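# Put the block inside the white tray

## Task

Set the block down so it rests on the bottom of the white tray; which face is underneath does not matter.

## Robot and tools

Robot: one six-joint arm mounted on a post whose base sits at (0, 0, +0.303) m in the scene frame, tilted relative to the table. In the base frame, the direction opposite gravity is (-0.380, -0.013, +0.925), so base +z is not straight up. The scene frame has its origin on the table top under the base, +z up, and +y to the left when looking along +x. A camera stand is bolted beside the table.

Tool: a V-shaped bracket on the flange carries two parallel grippers. Gripper 1 defines the hand: end_effector_position is the point between its pads, its fingers point along the hand's +z and close along hand x. Gripper 2 points along hand -x and closes along hand z. Its pad centre is 223 mm along -x and 223 mm along -z from end_effector_position, same y. Its pads are 25 mm wider apart (75 mm fully open), they stop 23 mm apart, and it cannot hold anything 23 mm or narrower. Fingertips on both extend 17.5 mm past the pad centre. A block juts 93 mm toward hand -y next to gripper 1. When one gripper points down, the other lies level and swings with every rotation, so it can strike the table, objects or the arm.

Frames: hand poses, velocities, targets and camera poses are given in the arm's base frame. Offsets run along the base frame's axes; rotations turn about the current Hand target position. Printed poses may be off by a few centimetres.

A row is 12 numbers, each in [-1, 1], in this order: dx, dy, dz, rx, ry, rz, position_1, position_2, force_limit_1, force_limit_2, speed_1, speed_2. There is a single list for the one arm. The first six are an offset, not a pose, measured from the Hand target at the start of the action or move. Scale: 1.0 = 0.6 m for dx, dy, dz and 180 degrees for rx, ry, rz. The rx, ry, rz values form one rotation vector. A translation longer than 1.0 may be shortened. The last six are absolute gripper commands:
- position: +1 fully open, about -0.65 gripper 1's pads meet, -1 closes until blocked.
- force_limit: -1 about 20 N, 0 about 102 N, +1 about 185 N.
- speed: -1 is 20 mm/s, 0 is 85 mm/s, +1 is 150 mm/s.
All six start at +1. Any 0 you send counts as a command, so to leave the grippers unchanged, resend the previous values.

execute_actions(actions, cameras): actions is a list of up to 15 tables. Each table has up to 15 rows, one per 1/30 s step; a short table repeats its final row. Every row is an offset from the start of that action, not from the row before. Offsets accumulate across actions and calls. An empty list returns state and all camera images.

move(target, speed, blend, stop_force, zero, blocking, cameras): drives gripper 1 in a straight path.
- target: one 12-number row, or up to 15 rows, all offsets from the same Hand target.
- speed: in m/s, 0.002 to 3.6, default 0.25; rotation is capped at twice that in rad/s.
- blend: in m; rounds corners in a list, 0 = stop at each point.
- stop_force: in N, 3 to 120; ends the path when push against the motion reaches it. It is unreliable during rotations and can miss light pushes on loose items. Omit it when backing off a contact.
- zero: default true, takes a fresh force zero first.
- blocking=false: returns after about 0.5 s while motion continues; not allowed with stop_force.
Paths longer than 10 s stop early. They do not avoid obstacles, and the arm may lag or overshoot at speed. Do not route near the arm's own base. The result line "move:" reports done (within 3 mm and 2 degrees), off_target, moving, held or fault, plus limits (paced, held). Done does not prove there was no contact.

wait(seconds 0 to 10): lets time run.
stop(): brakes a running move.
zoom_image(camera, region [x0,y0,x1,y1], max 504x504 px): enlarges part of the newest image. Cameras are cam_head_left, cam_head_right and cam_wrist, each 672x504.
zero_wrist_force(): re-zeroes the force sensor.
finished_scene(scene): ends the current scene; give its integer number. It cannot be undone.

Results: end_effector_position (m) and quat_wxyz, velocities, Hand target (your last commanded pose after clipping; the next offsets start here), Tool commands, joint positions and torques, and Wrist force and torque along the hand axes. For each gripper, in gripper 1, gripper 2 order, there is position_measured (opening ≈ (250 - value) × 0.202 mm; add 25 mm for gripper 2) and object_status: 0 moving, 1 blocked while opening, 2 blocked while closing (gripping), 3 reached target or pads met (likely empty). To grip, send -1, keep sending it, and confirm the status reads 2. New force or speed values take effect only after a position change of at least 0.01. Orientation commands are clipped to 32 degrees from the measured orientation per step. If the hand settles short, send the remaining distance as an offset.

Avoid: contact force near 150 N or joint contact torque at the limit (wrist joints 25.7 N m, others 138 N m), which causes a 10 s stop. This arm is stiff, so aim only slightly past firm contact and move slowly. Do not drop the block from height, release it while moving, slam into things, or let anything leave the table. Holding loads or straining toward unreachable poses heats motors; MOTOR HOT warns, and overheating locks the brakes for 30 s or more. Something may occasionally nudge loose objects.

Each tool is called after "Request:" as name([rows], argument=value, ...), one row to a line, values as JSON.

## Session

Request:
execute_actions(actions=[])

Scene clock: 0.00 s.
end_effector_position=(+0.5965, +0.3307, +0.2258) position_measured=(+3, +3) object_status=(+3, +3) end_effector_quat_wxyz=(-0.067, +0.313, -0.443, +0.837)
Joint positions: [0.71 -0.463 1.394 -4.01 -2.501 2.523]
Joint velocities: within noise
Joint torques (N m): no reading
Wrist force (N): no reading
Wrist torque (N m): no reading
Wrist force, peak (N): no reading
Hand target: +0.5965, +0.3307, +0.2258; -0.067, +0.313, -0.443, +0.837
Tool commands: gripper/position_1=+1.0 gripper/position_2=+1.0 gripper/force_limit_1=+1.0 gripper/force_limit_2=+1.0 gripper/speed_1=+1.0 gripper/speed_2=+1.0

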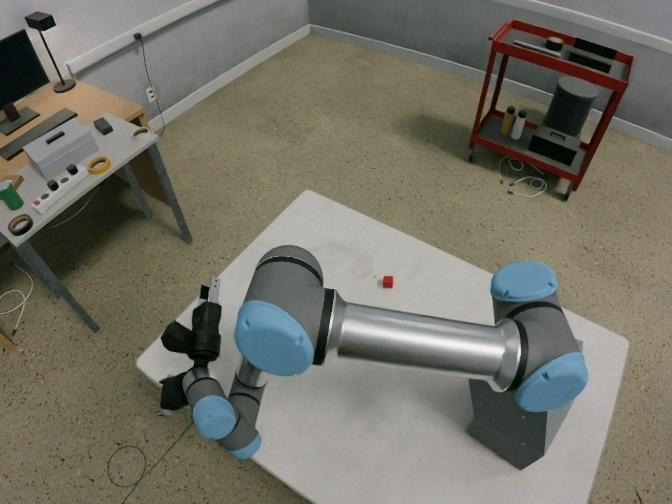

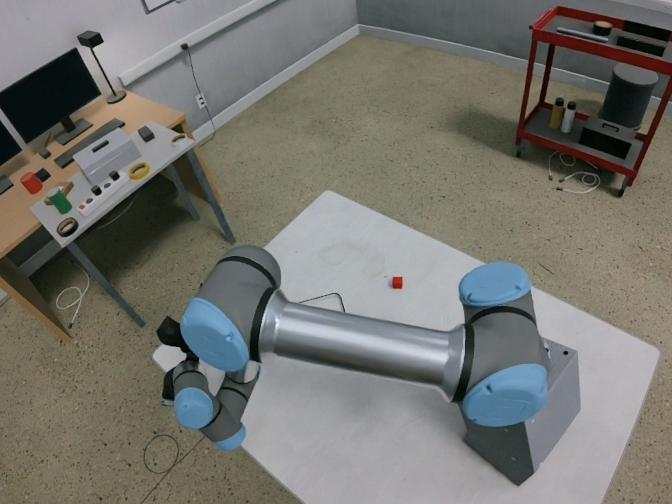

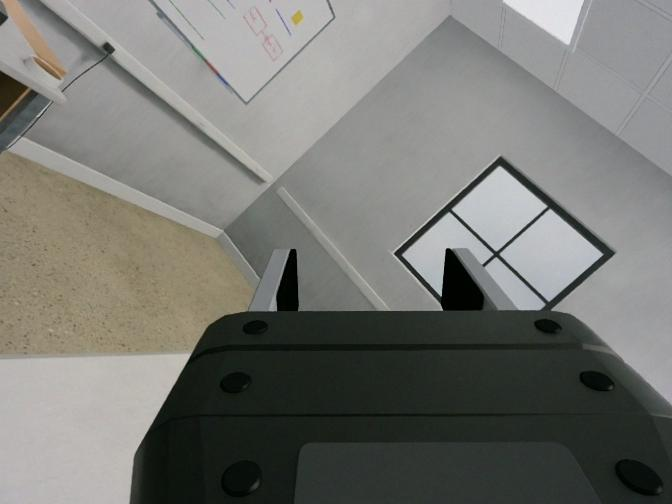

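Request:
zoom_image(camera="cam_head_right", region=[250, 230, 450, 380])

Request:
zoom_image(camera="cam_head_left", region=[250, 180, 500, 370])

Request:
zoom_image(camera="cam_head_left", region=[130, 240, 330, 470])

Scaled by 2.520.

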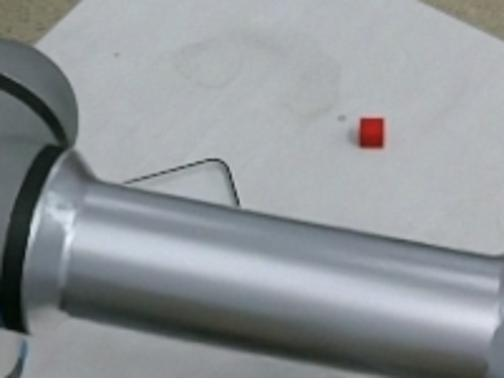

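Scaled by 2.016.

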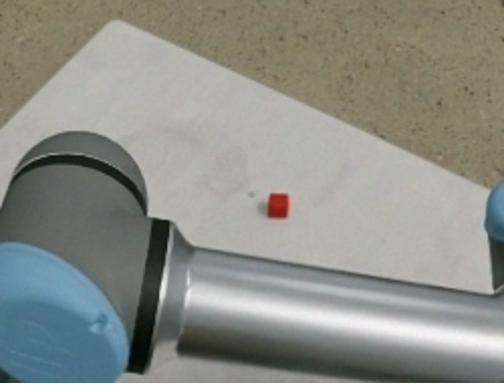

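Scaled by 2.191.

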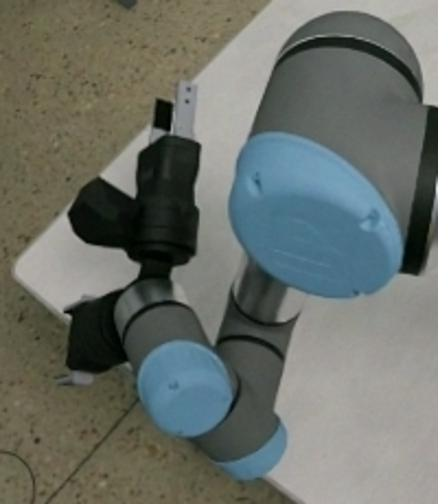

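Request:
move(target=[-0.3102, -0.3292, 0.0838, 0.6465, 0.0866, -0.0519, 1, 1, -0.6, -0.6, 1, 1], speed=0.4, cameras=["all"])

Scene clock: 9.73 s.
end_effector_position=(+0.4103, +0.1331, +0.2760) position_measured=(+3, +3) object_status=(+3, +3) end_effector_quat_wxyz=(+0.192, -0.170, +0.966, -0.027)
Joint positions: [-0.098 -1.996 2.318 -3.028 -1.231 4.43]
Joint torques (N m): [-4.95 -29.21 -37.78 -7.19 3.19 1.33]
Wrist force (N): [1.1 -3.5 2.0]
Wrist torque (N m): [-0.43 -1.18 -0.30]
Wrist force, peak (N): [3.0 -7.4 0.9]
Hand target: +0.4103, +0.1332, +0.2761; +0.192, -0.170, +0.966, -0.027
Off the commanded pose: 0.000 m, 0 deg.
move: done

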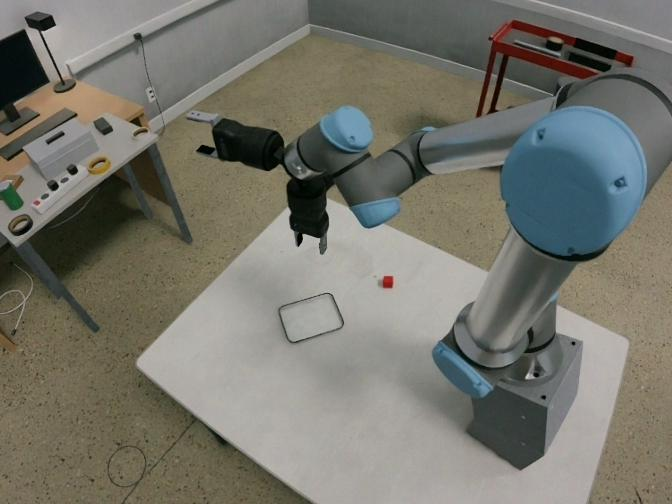

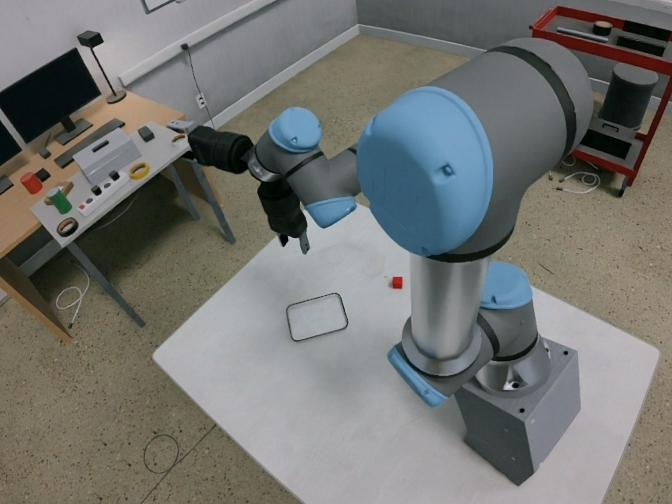

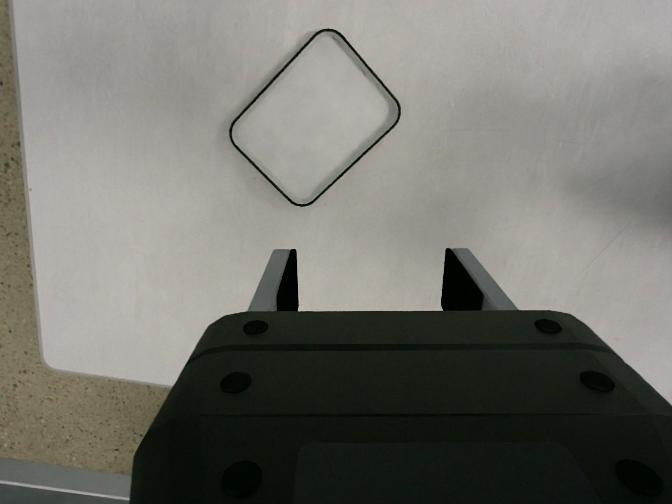

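Request:
zoom_image(camera="cam_head_left", region=[260, 260, 420, 380])

Request:
zoom_image(camera="cam_head_right", region=[270, 260, 430, 380])

Scaled by 3.150.

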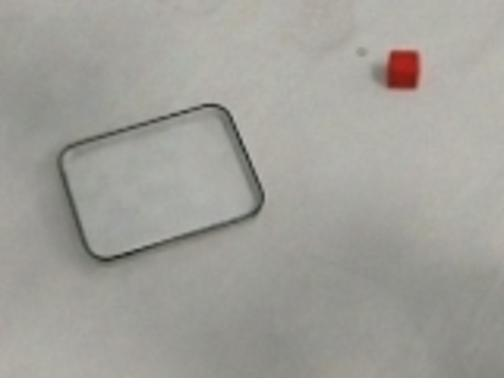

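Scaled by 3.150.

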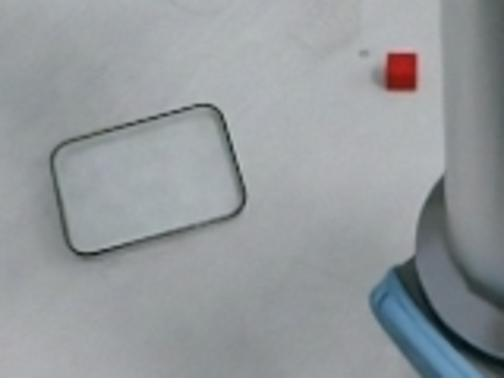

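Request:
move(target=[0.04055, -0.24635, 0.0131, 0, 0, 0, 1, 1, -0.6, -0.6, 1, 1], speed=0.3, cameras=["all"])

Scene clock: 13.73 s.
end_effector_position=(+0.4347, -0.0146, +0.2840) position_measured=(+3, +3) object_status=(+3, +3) end_effector_quat_wxyz=(+0.192, -0.170, +0.966, -0.027)
Joint positions: [-0.64 -2.044 2.297 -2.777 -0.758 4.108]
Joint torques (N m): [-7.58 -29.01 -22.16 -5.52 2.97 -0.93]
Wrist force (N): [1.0 -3.4 2.2]
Wrist torque (N m): [-0.35 -1.17 -0.39]
Wrist force, peak (N): [2.2 -11.0 2.2]
Hand target: +0.4347, -0.0146, +0.2840; +0.192, -0.170, +0.966, -0.027
Off the commanded pose: 0.000 m, 0 deg.
move: done

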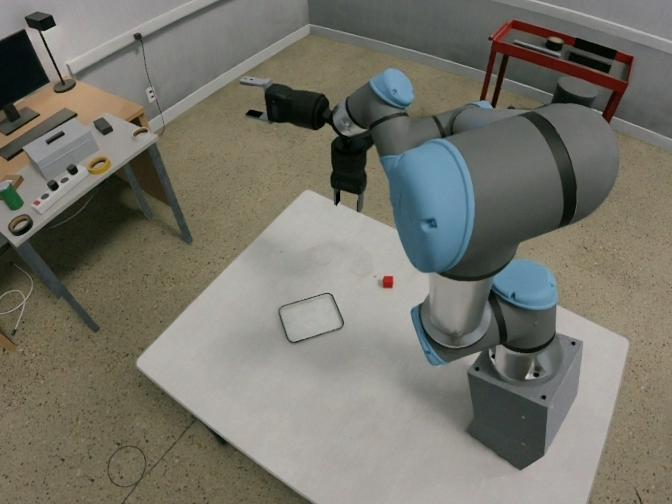

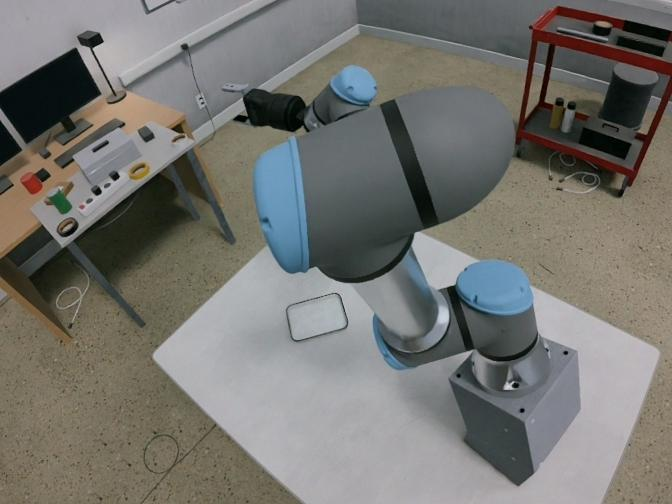

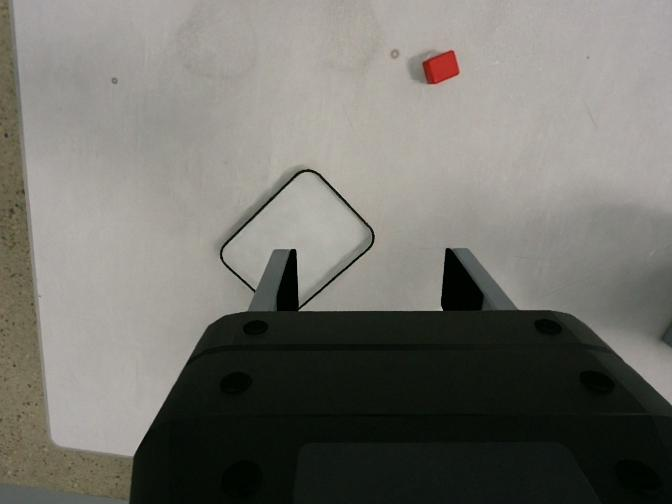

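Request:
zoom_image(camera="cam_wrist", region=[380, 20, 500, 110])

Request:
move(target=[0.0421, -0.1309, -0.4352, 0, 0, 0, 1, 1, -0.6, -0.6, 1, 1], speed=0.3, cameras=["all"])

Scaled by 4.200.

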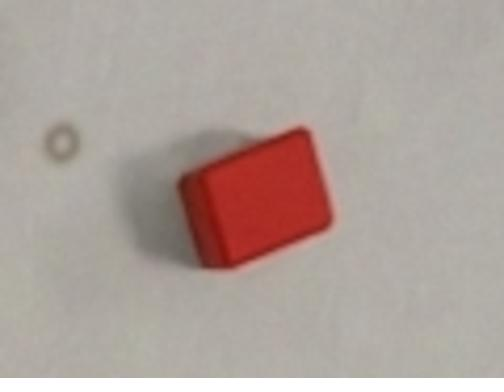

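Scene clock: 18.47 s.
end_effector_position=(+0.4599, -0.0932, +0.0229) position_measured=(+3, +3) object_status=(+3, +3) end_effector_quat_wxyz=(+0.192, -0.170, +0.966, -0.027)
Joint positions: [-0.798 -1.269 2.581 -3.718 -0.634 3.953]
Joint torques (N m): [4.24 -21.21 3.24 -7.07 0.86 -2.38]
Wrist force (N): [1.1 -3.6 2.3]
Wrist torque (N m): [-0.42 -1.18 -0.34]
Wrist force, peak (N): [3.4 -4.4 8.2]
Hand target: +0.4599, -0.0932, +0.0228; +0.192, -0.170, +0.966, -0.027
Off the commanded pose: 0.000 m, 0 deg.
move: done

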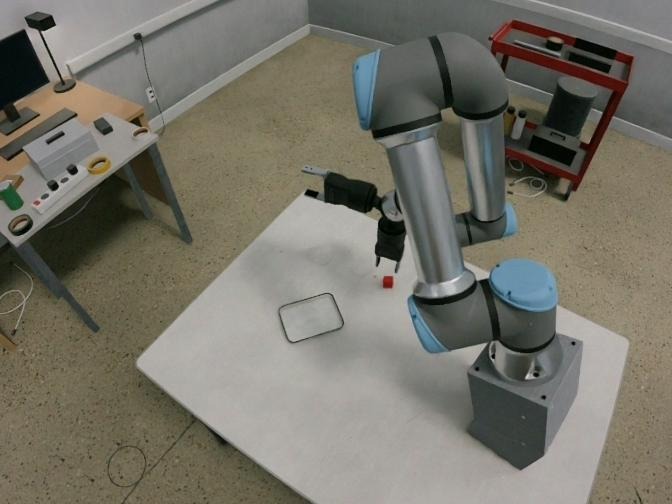

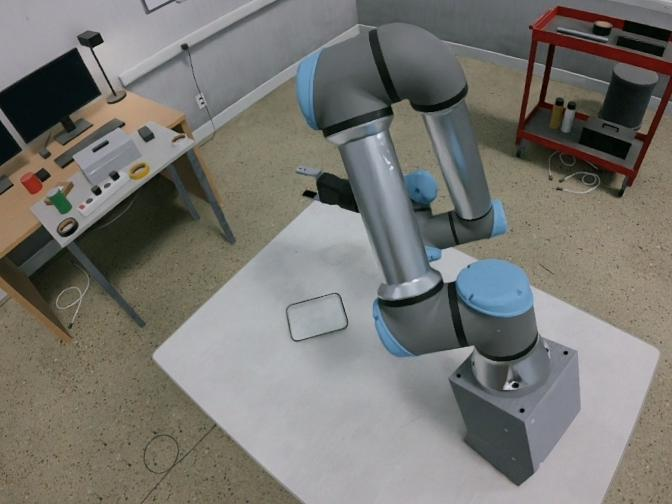

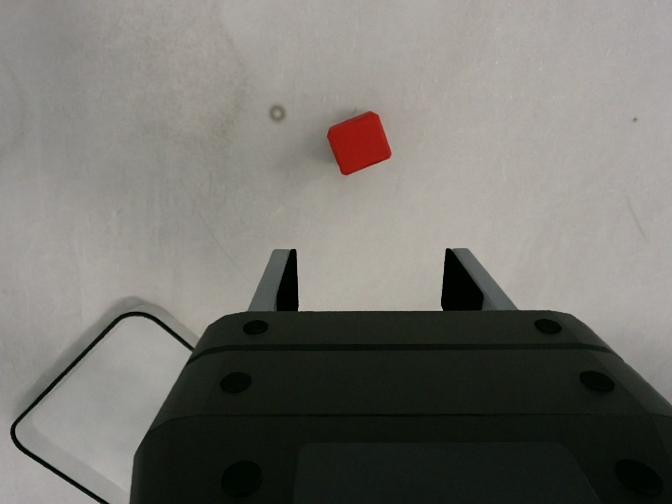

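Request:
zoom_image(camera="cam_wrist", region=[300, 90, 420, 190])

Request:
zoom_image(camera="cam_head_left", region=[340, 220, 440, 310])

Scaled by 4.200.

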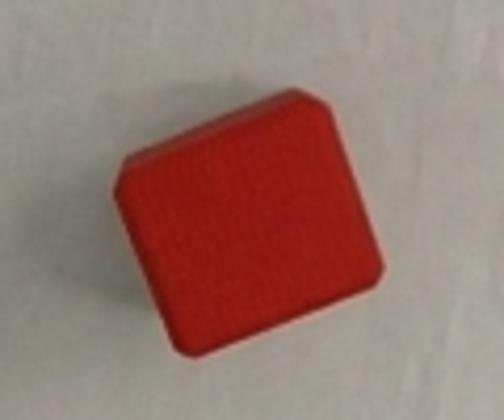

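Scaled by 5.040.

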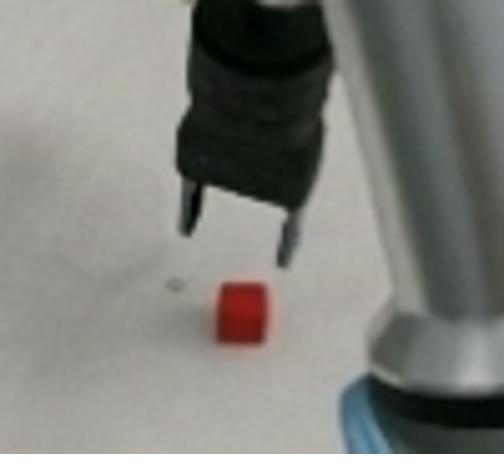

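Request:
move(target=[0.0427, -0.0373, -0.0737, -0.04654, -0.00164, 0.1130, 1, 1, -0.6, -0.6, 1, 1], speed=0.3, cameras=["all"])

Scene clock: 23.60 s.
end_effector_position=(+0.4856, -0.1156, -0.0213) position_measured=(+3, +3) object_status=(+3, +3) end_effector_quat_wxyz=(+0.184, -0.351, +0.916, -0.063)
Joint positions: [-0.807 -1.227 2.509 -3.226 -0.501 3.284]
Joint torques (N m): [-11.57 -23.78 2.54 -3.78 1.16 -1.92]
Wrist force (N): [0.9 -3.5 2.1]
Wrist torque (N m): [-0.36 -1.13 -0.39]
Wrist force, peak (N): [1.3 -3.3 3.9]
Hand target: +0.4855, -0.1156, -0.0214; +0.184, -0.351, +0.916, -0.063
Off the commanded pose: 0.000 m, 0 deg.
move: done

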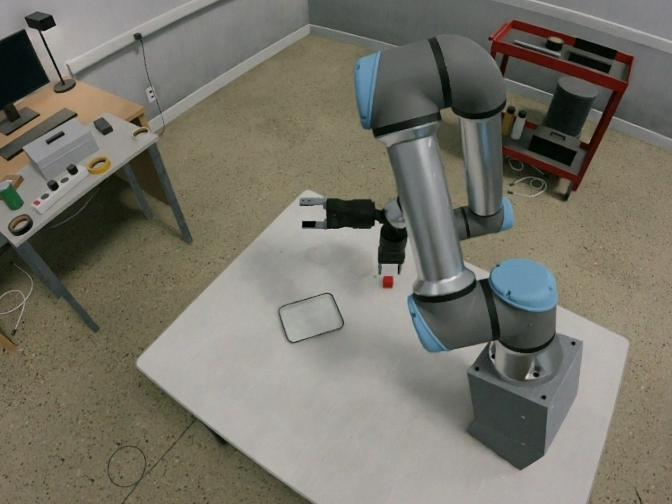

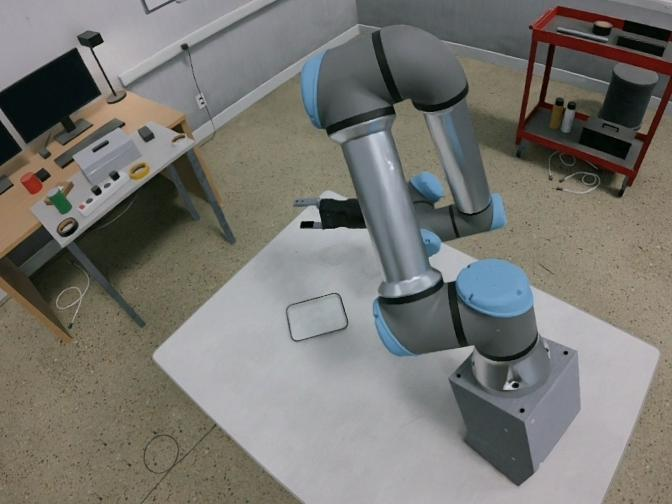

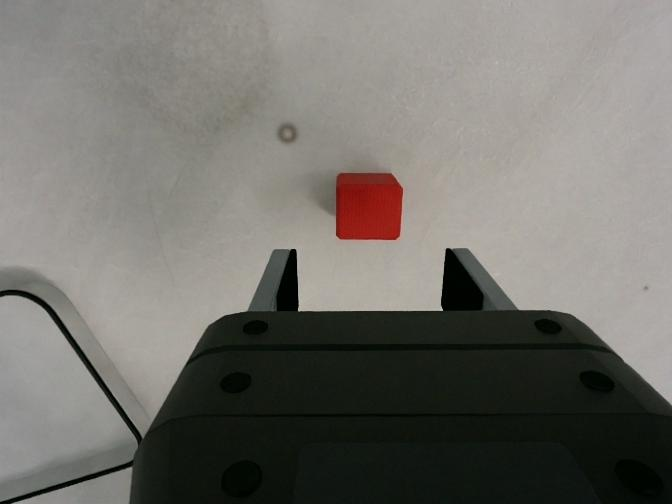

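Request:
move(target=[0.0500, 0.0002, -0.1382, 0, 0, 0, 1, 1, -0.6, -0.6, 1, 1], speed=0.03, stop_force=6, cameras=["cam_wrist", "cam_head_left"])

Scene clock: 37.03 s.
end_effector_position=(+0.5132, -0.1151, -0.0984) position_measured=(+3, +3) object_status=(+3, +3) end_effector_quat_wxyz=(+0.183, -0.351, +0.916, -0.063)
Joint positions: [-0.753 -0.892 2.416 -3.556 -0.523 3.386]
Joint torques (N m): [-4.56 -37.25 0.03 -5.22 3.23 -0.02]
Wrist force (N): [2.3 -3.4 2.7]
Wrist torque (N m): [-0.42 -1.43 -0.31]
Wrist force, peak (N): [25.9 31.3 -164.3]
Hand target: +0.5132, -0.1151, -0.0984; +0.183, -0.351, +0.916, -0.063 (not the last commanded pose)
Tool commands: gripper/position_1=+1.0 gripper/position_2=+1.0 gripper/force_limit_1=+1.0 gripper/force_limit_2=+1.0 gripper/speed_1=+1.0 gripper/speed_2=+1.0
Off the commanded pose: 0.006 m, 0 deg.
FORCE FAULT: contact force on the arm reached its limit, and the arm stopped for 10 seconds. The contact can be on any part of the arm, not only on its tool. That time counts as 20 of the actions that you can send in this scene. The arm's remaining commands of this call were not run. The arm's target is now where it stood when the stop ended, not its last command. The arm accepts commands again.
move: fault
Images, in order (width x height): cam_head_left 672x504, cam_wrist 672x504.

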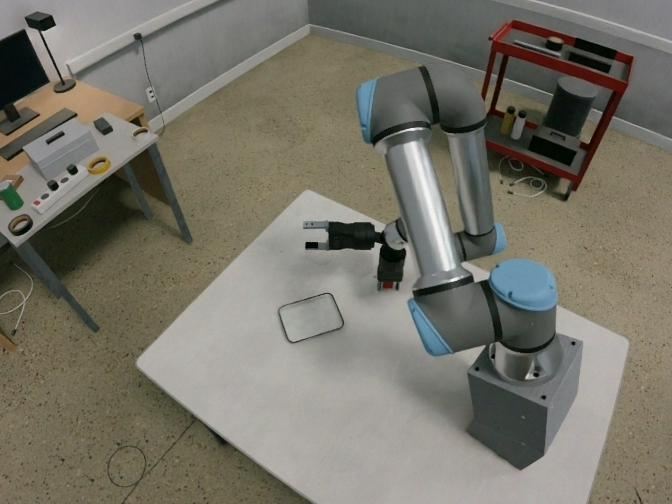

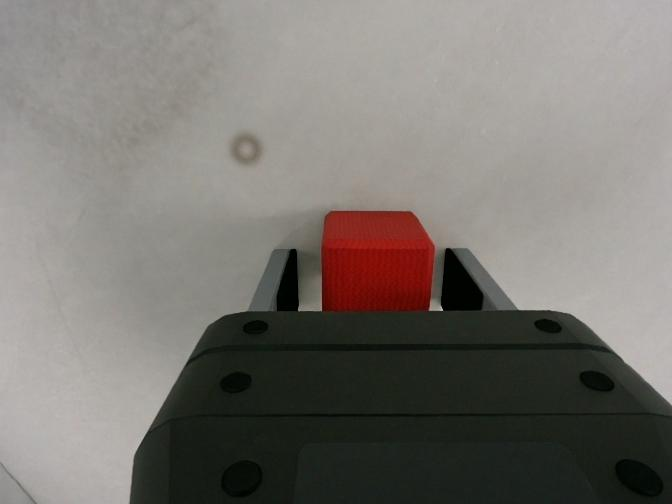

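Request:
move([
  [-0.0025, -0.0001, 0.0062, 0, 0, 0, 1, 1, -0.6, -0.6, 1, 1],
  [-0.0025, -0.0001, 0.0062, 0, 0, 0, -1, 1, -0.6, -0.6, 0.2, 1],
], speed=0.02, cameras=["cam_wrist"])

Scene clock: 40.03 s.
end_effector_position=(+0.5117, -0.1151, -0.0946) position_measured=(+107, +3) object_status=(+2, +3) end_effector_quat_wxyz=(+0.183, -0.351, +0.916, -0.063)
Joint positions: [-0.756 -0.907 2.422 -3.543 -0.522 3.381]
Joint torques (N m): [-6.83 -28.29 -7.37 -6.6 4.52 1.03]
Wrist force (N): [2.6 -2.9 1.1]
Wrist torque (N m): [-0.37 -1.47 -0.31]
Wrist force, peak (N): [2.5 -3.1 3.2]
Hand target: +0.5117, -0.1151, -0.0946; +0.183, -0.351, +0.916, -0.063
Off the commanded pose: 0.000 m, 0 deg.
move: done
Images, in order (width x height): cam_wrist 672x504.

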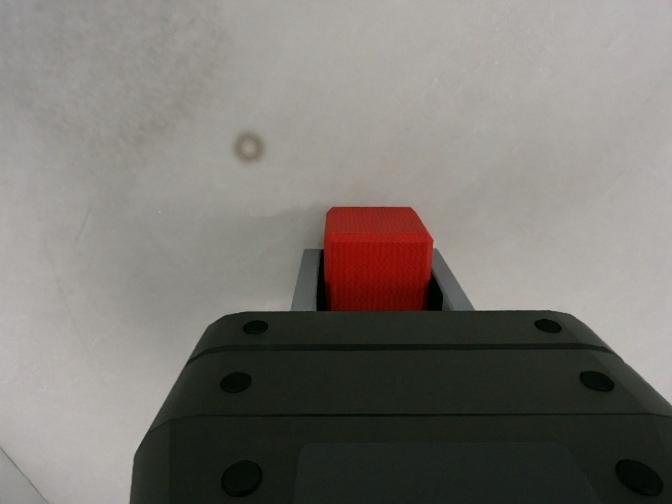

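Request:
move([
  [-0.0571, -0.0020, 0.1387, 0, 0, 0, -1, 1, -0.6, -0.6, 0.2, 1],
  [0.0760, 0.4053, 0.1993, 0, 0, 0, -1, 1, -0.6, -0.6, 0.2, 1],
], speed=0.3, blend=[0.05, 0], cameras=["all"])

Scene clock: 42.40 s.
end_effector_position=(+0.5572, +0.1280, +0.0249) position_measured=(+107, +3) object_status=(+2, +3) end_effector_quat_wxyz=(+0.183, -0.351, +0.916, -0.063)
Joint positions: [-0.122 -1.121 2.282 -3.728 -0.966 4.084]
Joint torques (N m): [15.52 -52.68 -9.93 -8.11 1.15 1.06]
Wrist force (N): [2.3 -3.3 2.8]
Wrist torque (N m): [-0.41 -1.43 -0.30]
Wrist force, peak (N): [2.5 -3.3 8.9]
Hand target: +0.5573, +0.1281, +0.0249; +0.183, -0.351, +0.916, -0.063
Off the commanded pose: 0.000 m, 0 deg.
move: done; blend cut to 0.045 m at target 1

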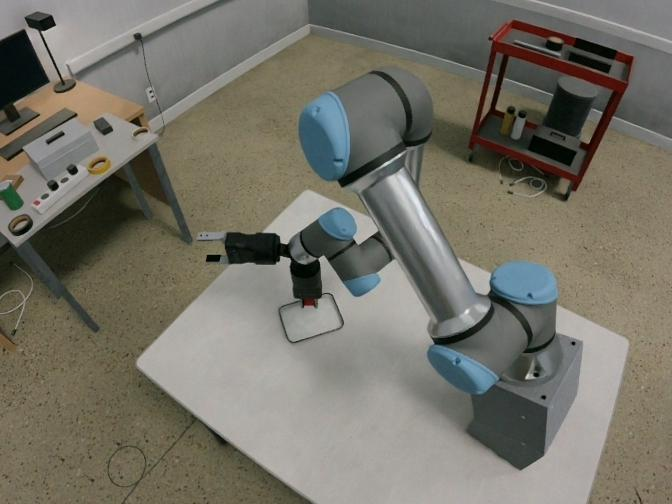

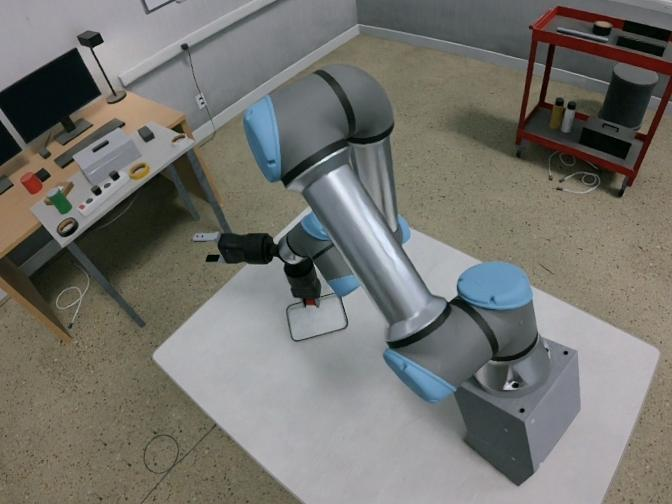

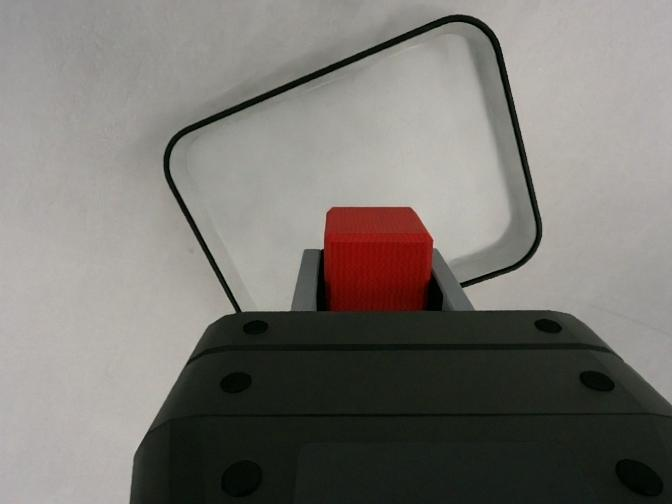

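Request:
move(target=[0.0489, 0.0017, -0.1186, 0, 0, 0, -1, 1, -0.6, -0.6, 0.2, 1], speed=0.1)

Request:
move(target=[0.0095, 0.0003, -0.0231, 0, 0, 0, -1, 1, -0.6, -0.6, 0.2, 1], speed=0.004, stop_force=4, cameras=["cam_wrist"])

Scene clock: 44.30 s.
end_effector_position=(+0.5866, +0.1291, -0.0462) position_measured=(+107, +3) object_status=(+2, +3) end_effector_quat_wxyz=(+0.184, -0.351, +0.916, -0.063)
Joint positions: [-0.111 -0.888 2.191 -3.874 -0.975 4.091]
Joint torques (N m): [6.67 -45.46 4.57 -4.46 1.32 1.2]
Wrist force (N): [2.2 -3.2 2.7]
Wrist torque (N m): [-0.31 -1.41 -0.40]
Wrist force, peak (N): [2.6 -3.2 5.8]
Hand target: +0.5866, +0.1291, -0.0462; +0.183, -0.351, +0.916, -0.063
Off the commanded pose: 0.000 m, 0 deg.
move: done

Scene clock: 47.93 s.
end_effector_position=(+0.5906, +0.1292, -0.0559) position_measured=(+107, +3) object_status=(+2, +3) end_effector_quat_wxyz=(+0.183, -0.351, +0.916, -0.063)
Joint positions: [-0.11 -0.858 2.176 -3.889 -0.976 4.092]
Joint torques (N m): [7.64 -54.39 6.44 -3.6 0.24 -0.8]
Wrist force (N): [1.9 -3.7 -0.3]
Wrist torque (N m): [-0.26 -1.45 -0.40]
Wrist force, peak (N): [5.8 -1.0 -11.2]
Hand target: +0.5906, +0.1292, -0.0559; +0.183, -0.351, +0.916, -0.063 (not the last commanded pose)
Off the commanded pose: 0.004 m, 0 deg.
move: contact
Images, in order (width x height): cam_wrist 672x504.

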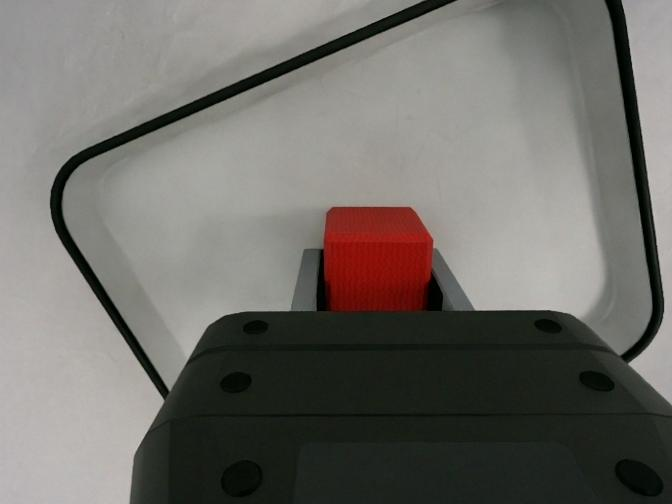

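Request:
move([
  [0, 0, 0, 0, 0, 0, 0.9, 1, -0.6, -0.6, 0.2, 1],
  [-0.0635, -0.0022, 0.1541, 0, 0, 0, 0.9, 1, -0.6, -0.6, 0.2, 1],
], speed=0.25, cameras=["all"])

Scene clock: 50.07 s.
end_effector_position=(+0.5525, +0.1278, +0.0364) position_measured=(+18, +3) object_status=(+3, +3) end_effector_quat_wxyz=(+0.183, -0.351, +0.916, -0.063)
Joint positions: [-0.124 -1.16 2.293 -3.699 -0.964 4.082]
Joint torques (N m): [13.83 -52.42 -14.28 -5.73 0.09 1.04]
Wrist force (N): [2.5 -3.2 2.8]
Wrist torque (N m): [-0.38 -1.47 -0.31]
Wrist force, peak (N): [2.6 -3.4 8.0]
Hand target: +0.5525, +0.1279, +0.0365; +0.183, -0.351, +0.916, -0.063
Off the commanded pose: 0.000 m, 0 deg.
move: done

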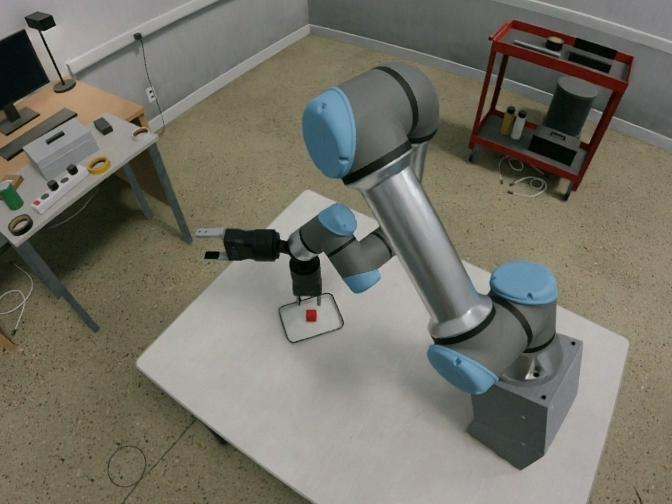

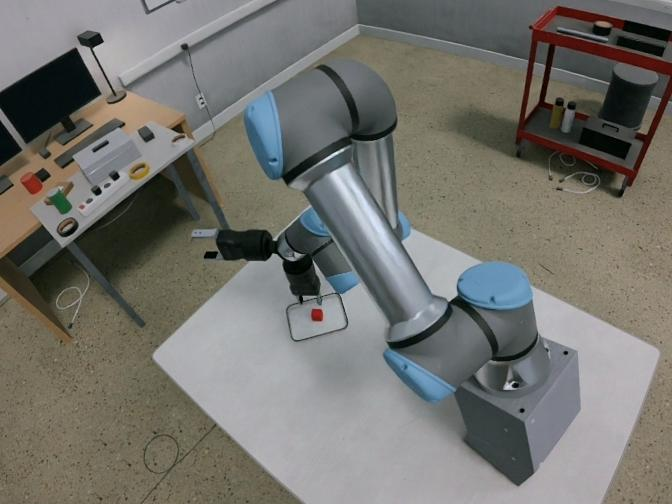

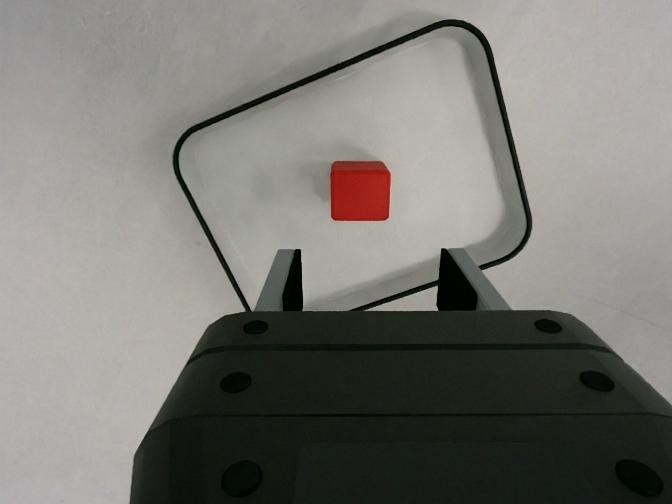

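Request:
zoom_image(camera="cam_head_left", region=[120, 320, 220, 400])

Request:
zoom_image(camera="cam_head_left", region=[260, 280, 360, 360])

Request:
zoom_image(camera="cam_head_right", region=[265, 280, 365, 360])

Request:
zoom_image(camera="cam_head_right", region=[140, 320, 240, 400])

Scaled by 5.040.

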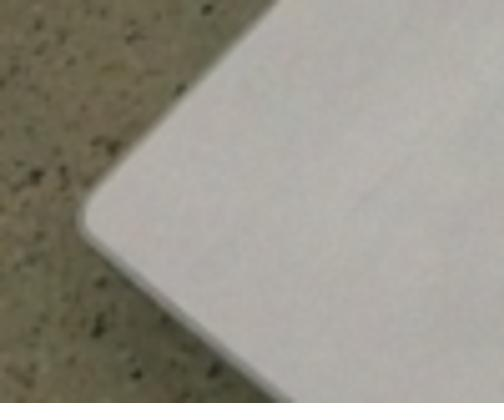

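Scaled by 5.040.

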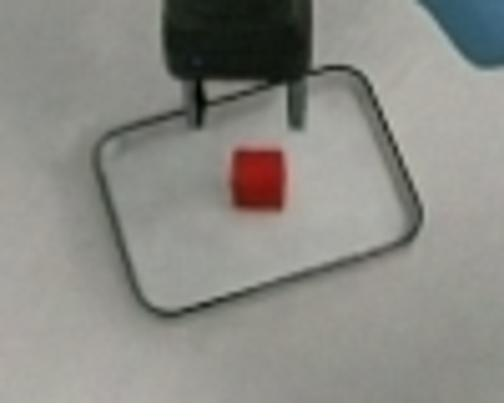

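Scaled by 5.040.

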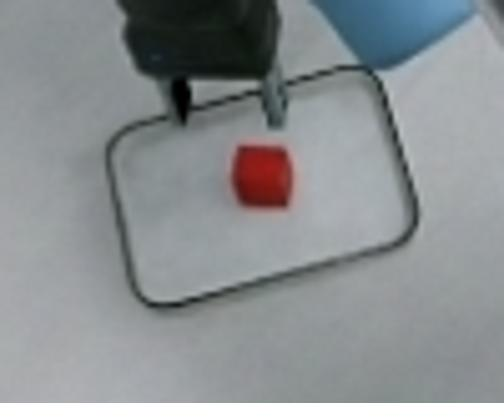

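Scaled by 5.040.

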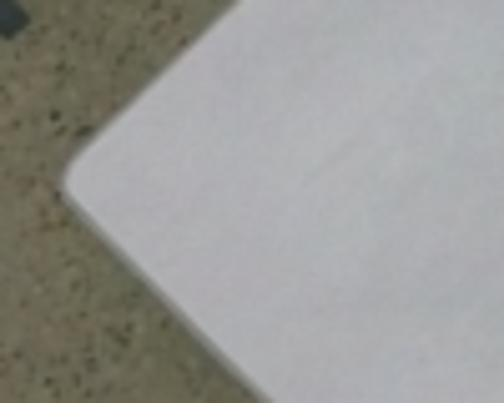

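Request:
move(target=[-0.1116, -0.3946, -0.0580, 0, 0, 0, 0.9, 1, -0.6, -0.6, 0.2, 1], speed=0.7)

Request:
move(target=[0.1116, 0.3946, 0.0580, 0, 0, 0, 0.9, 1, -0.6, -0.6, 0.2, 1], speed=0.4)

Scene clock: 56.47 s.
end_effector_position=(+0.4856, -0.1088, +0.0018) position_measured=(+18, +3) object_status=(+3, +3) end_effector_quat_wxyz=(+0.184, -0.351, +0.916, -0.063)
Joint positions: [-0.794 -1.308 2.507 -3.164 -0.506 3.31]
Joint torques (N m): [-13.34 -23.58 0.48 -2.75 0.98 -1.1]
Wrist force (N): [2.2 -3.2 2.4]
Wrist torque (N m): [-0.30 -1.42 -0.39]
Wrist force, peak (N): [8.9 -8.1 2.5]
Hand target: +0.4855, -0.1089, +0.0017; +0.183, -0.351, +0.916, -0.063
Off the commanded pose: 0.000 m, 0 deg.
move: done

Scene clock: 57.67 s.
end_effector_position=(+0.5525, +0.1278, +0.0364) position_measured=(+18, +3) object_status=(+3, +3) end_effector_quat_wxyz=(+0.183, -0.351, +0.916, -0.063)
Joint positions: [-0.124 -1.16 2.293 -3.698 -0.964 4.082]
Joint torques (N m): [15.43 -51.67 -11.96 -7.95 0.15 1.88]
Wrist force (N): [2.4 -3.1 2.7]
Wrist torque (N m): [-0.37 -1.47 -0.32]
Wrist force, peak (N): [7.9 -8.1 3.0]
Hand target: +0.5525, +0.1279, +0.0365; +0.183, -0.351, +0.916, -0.063
Off the commanded pose: 0.000 m, 0 deg.
move: done

Request:
finished_scene(scene=1)

The scene is finished: the task was done.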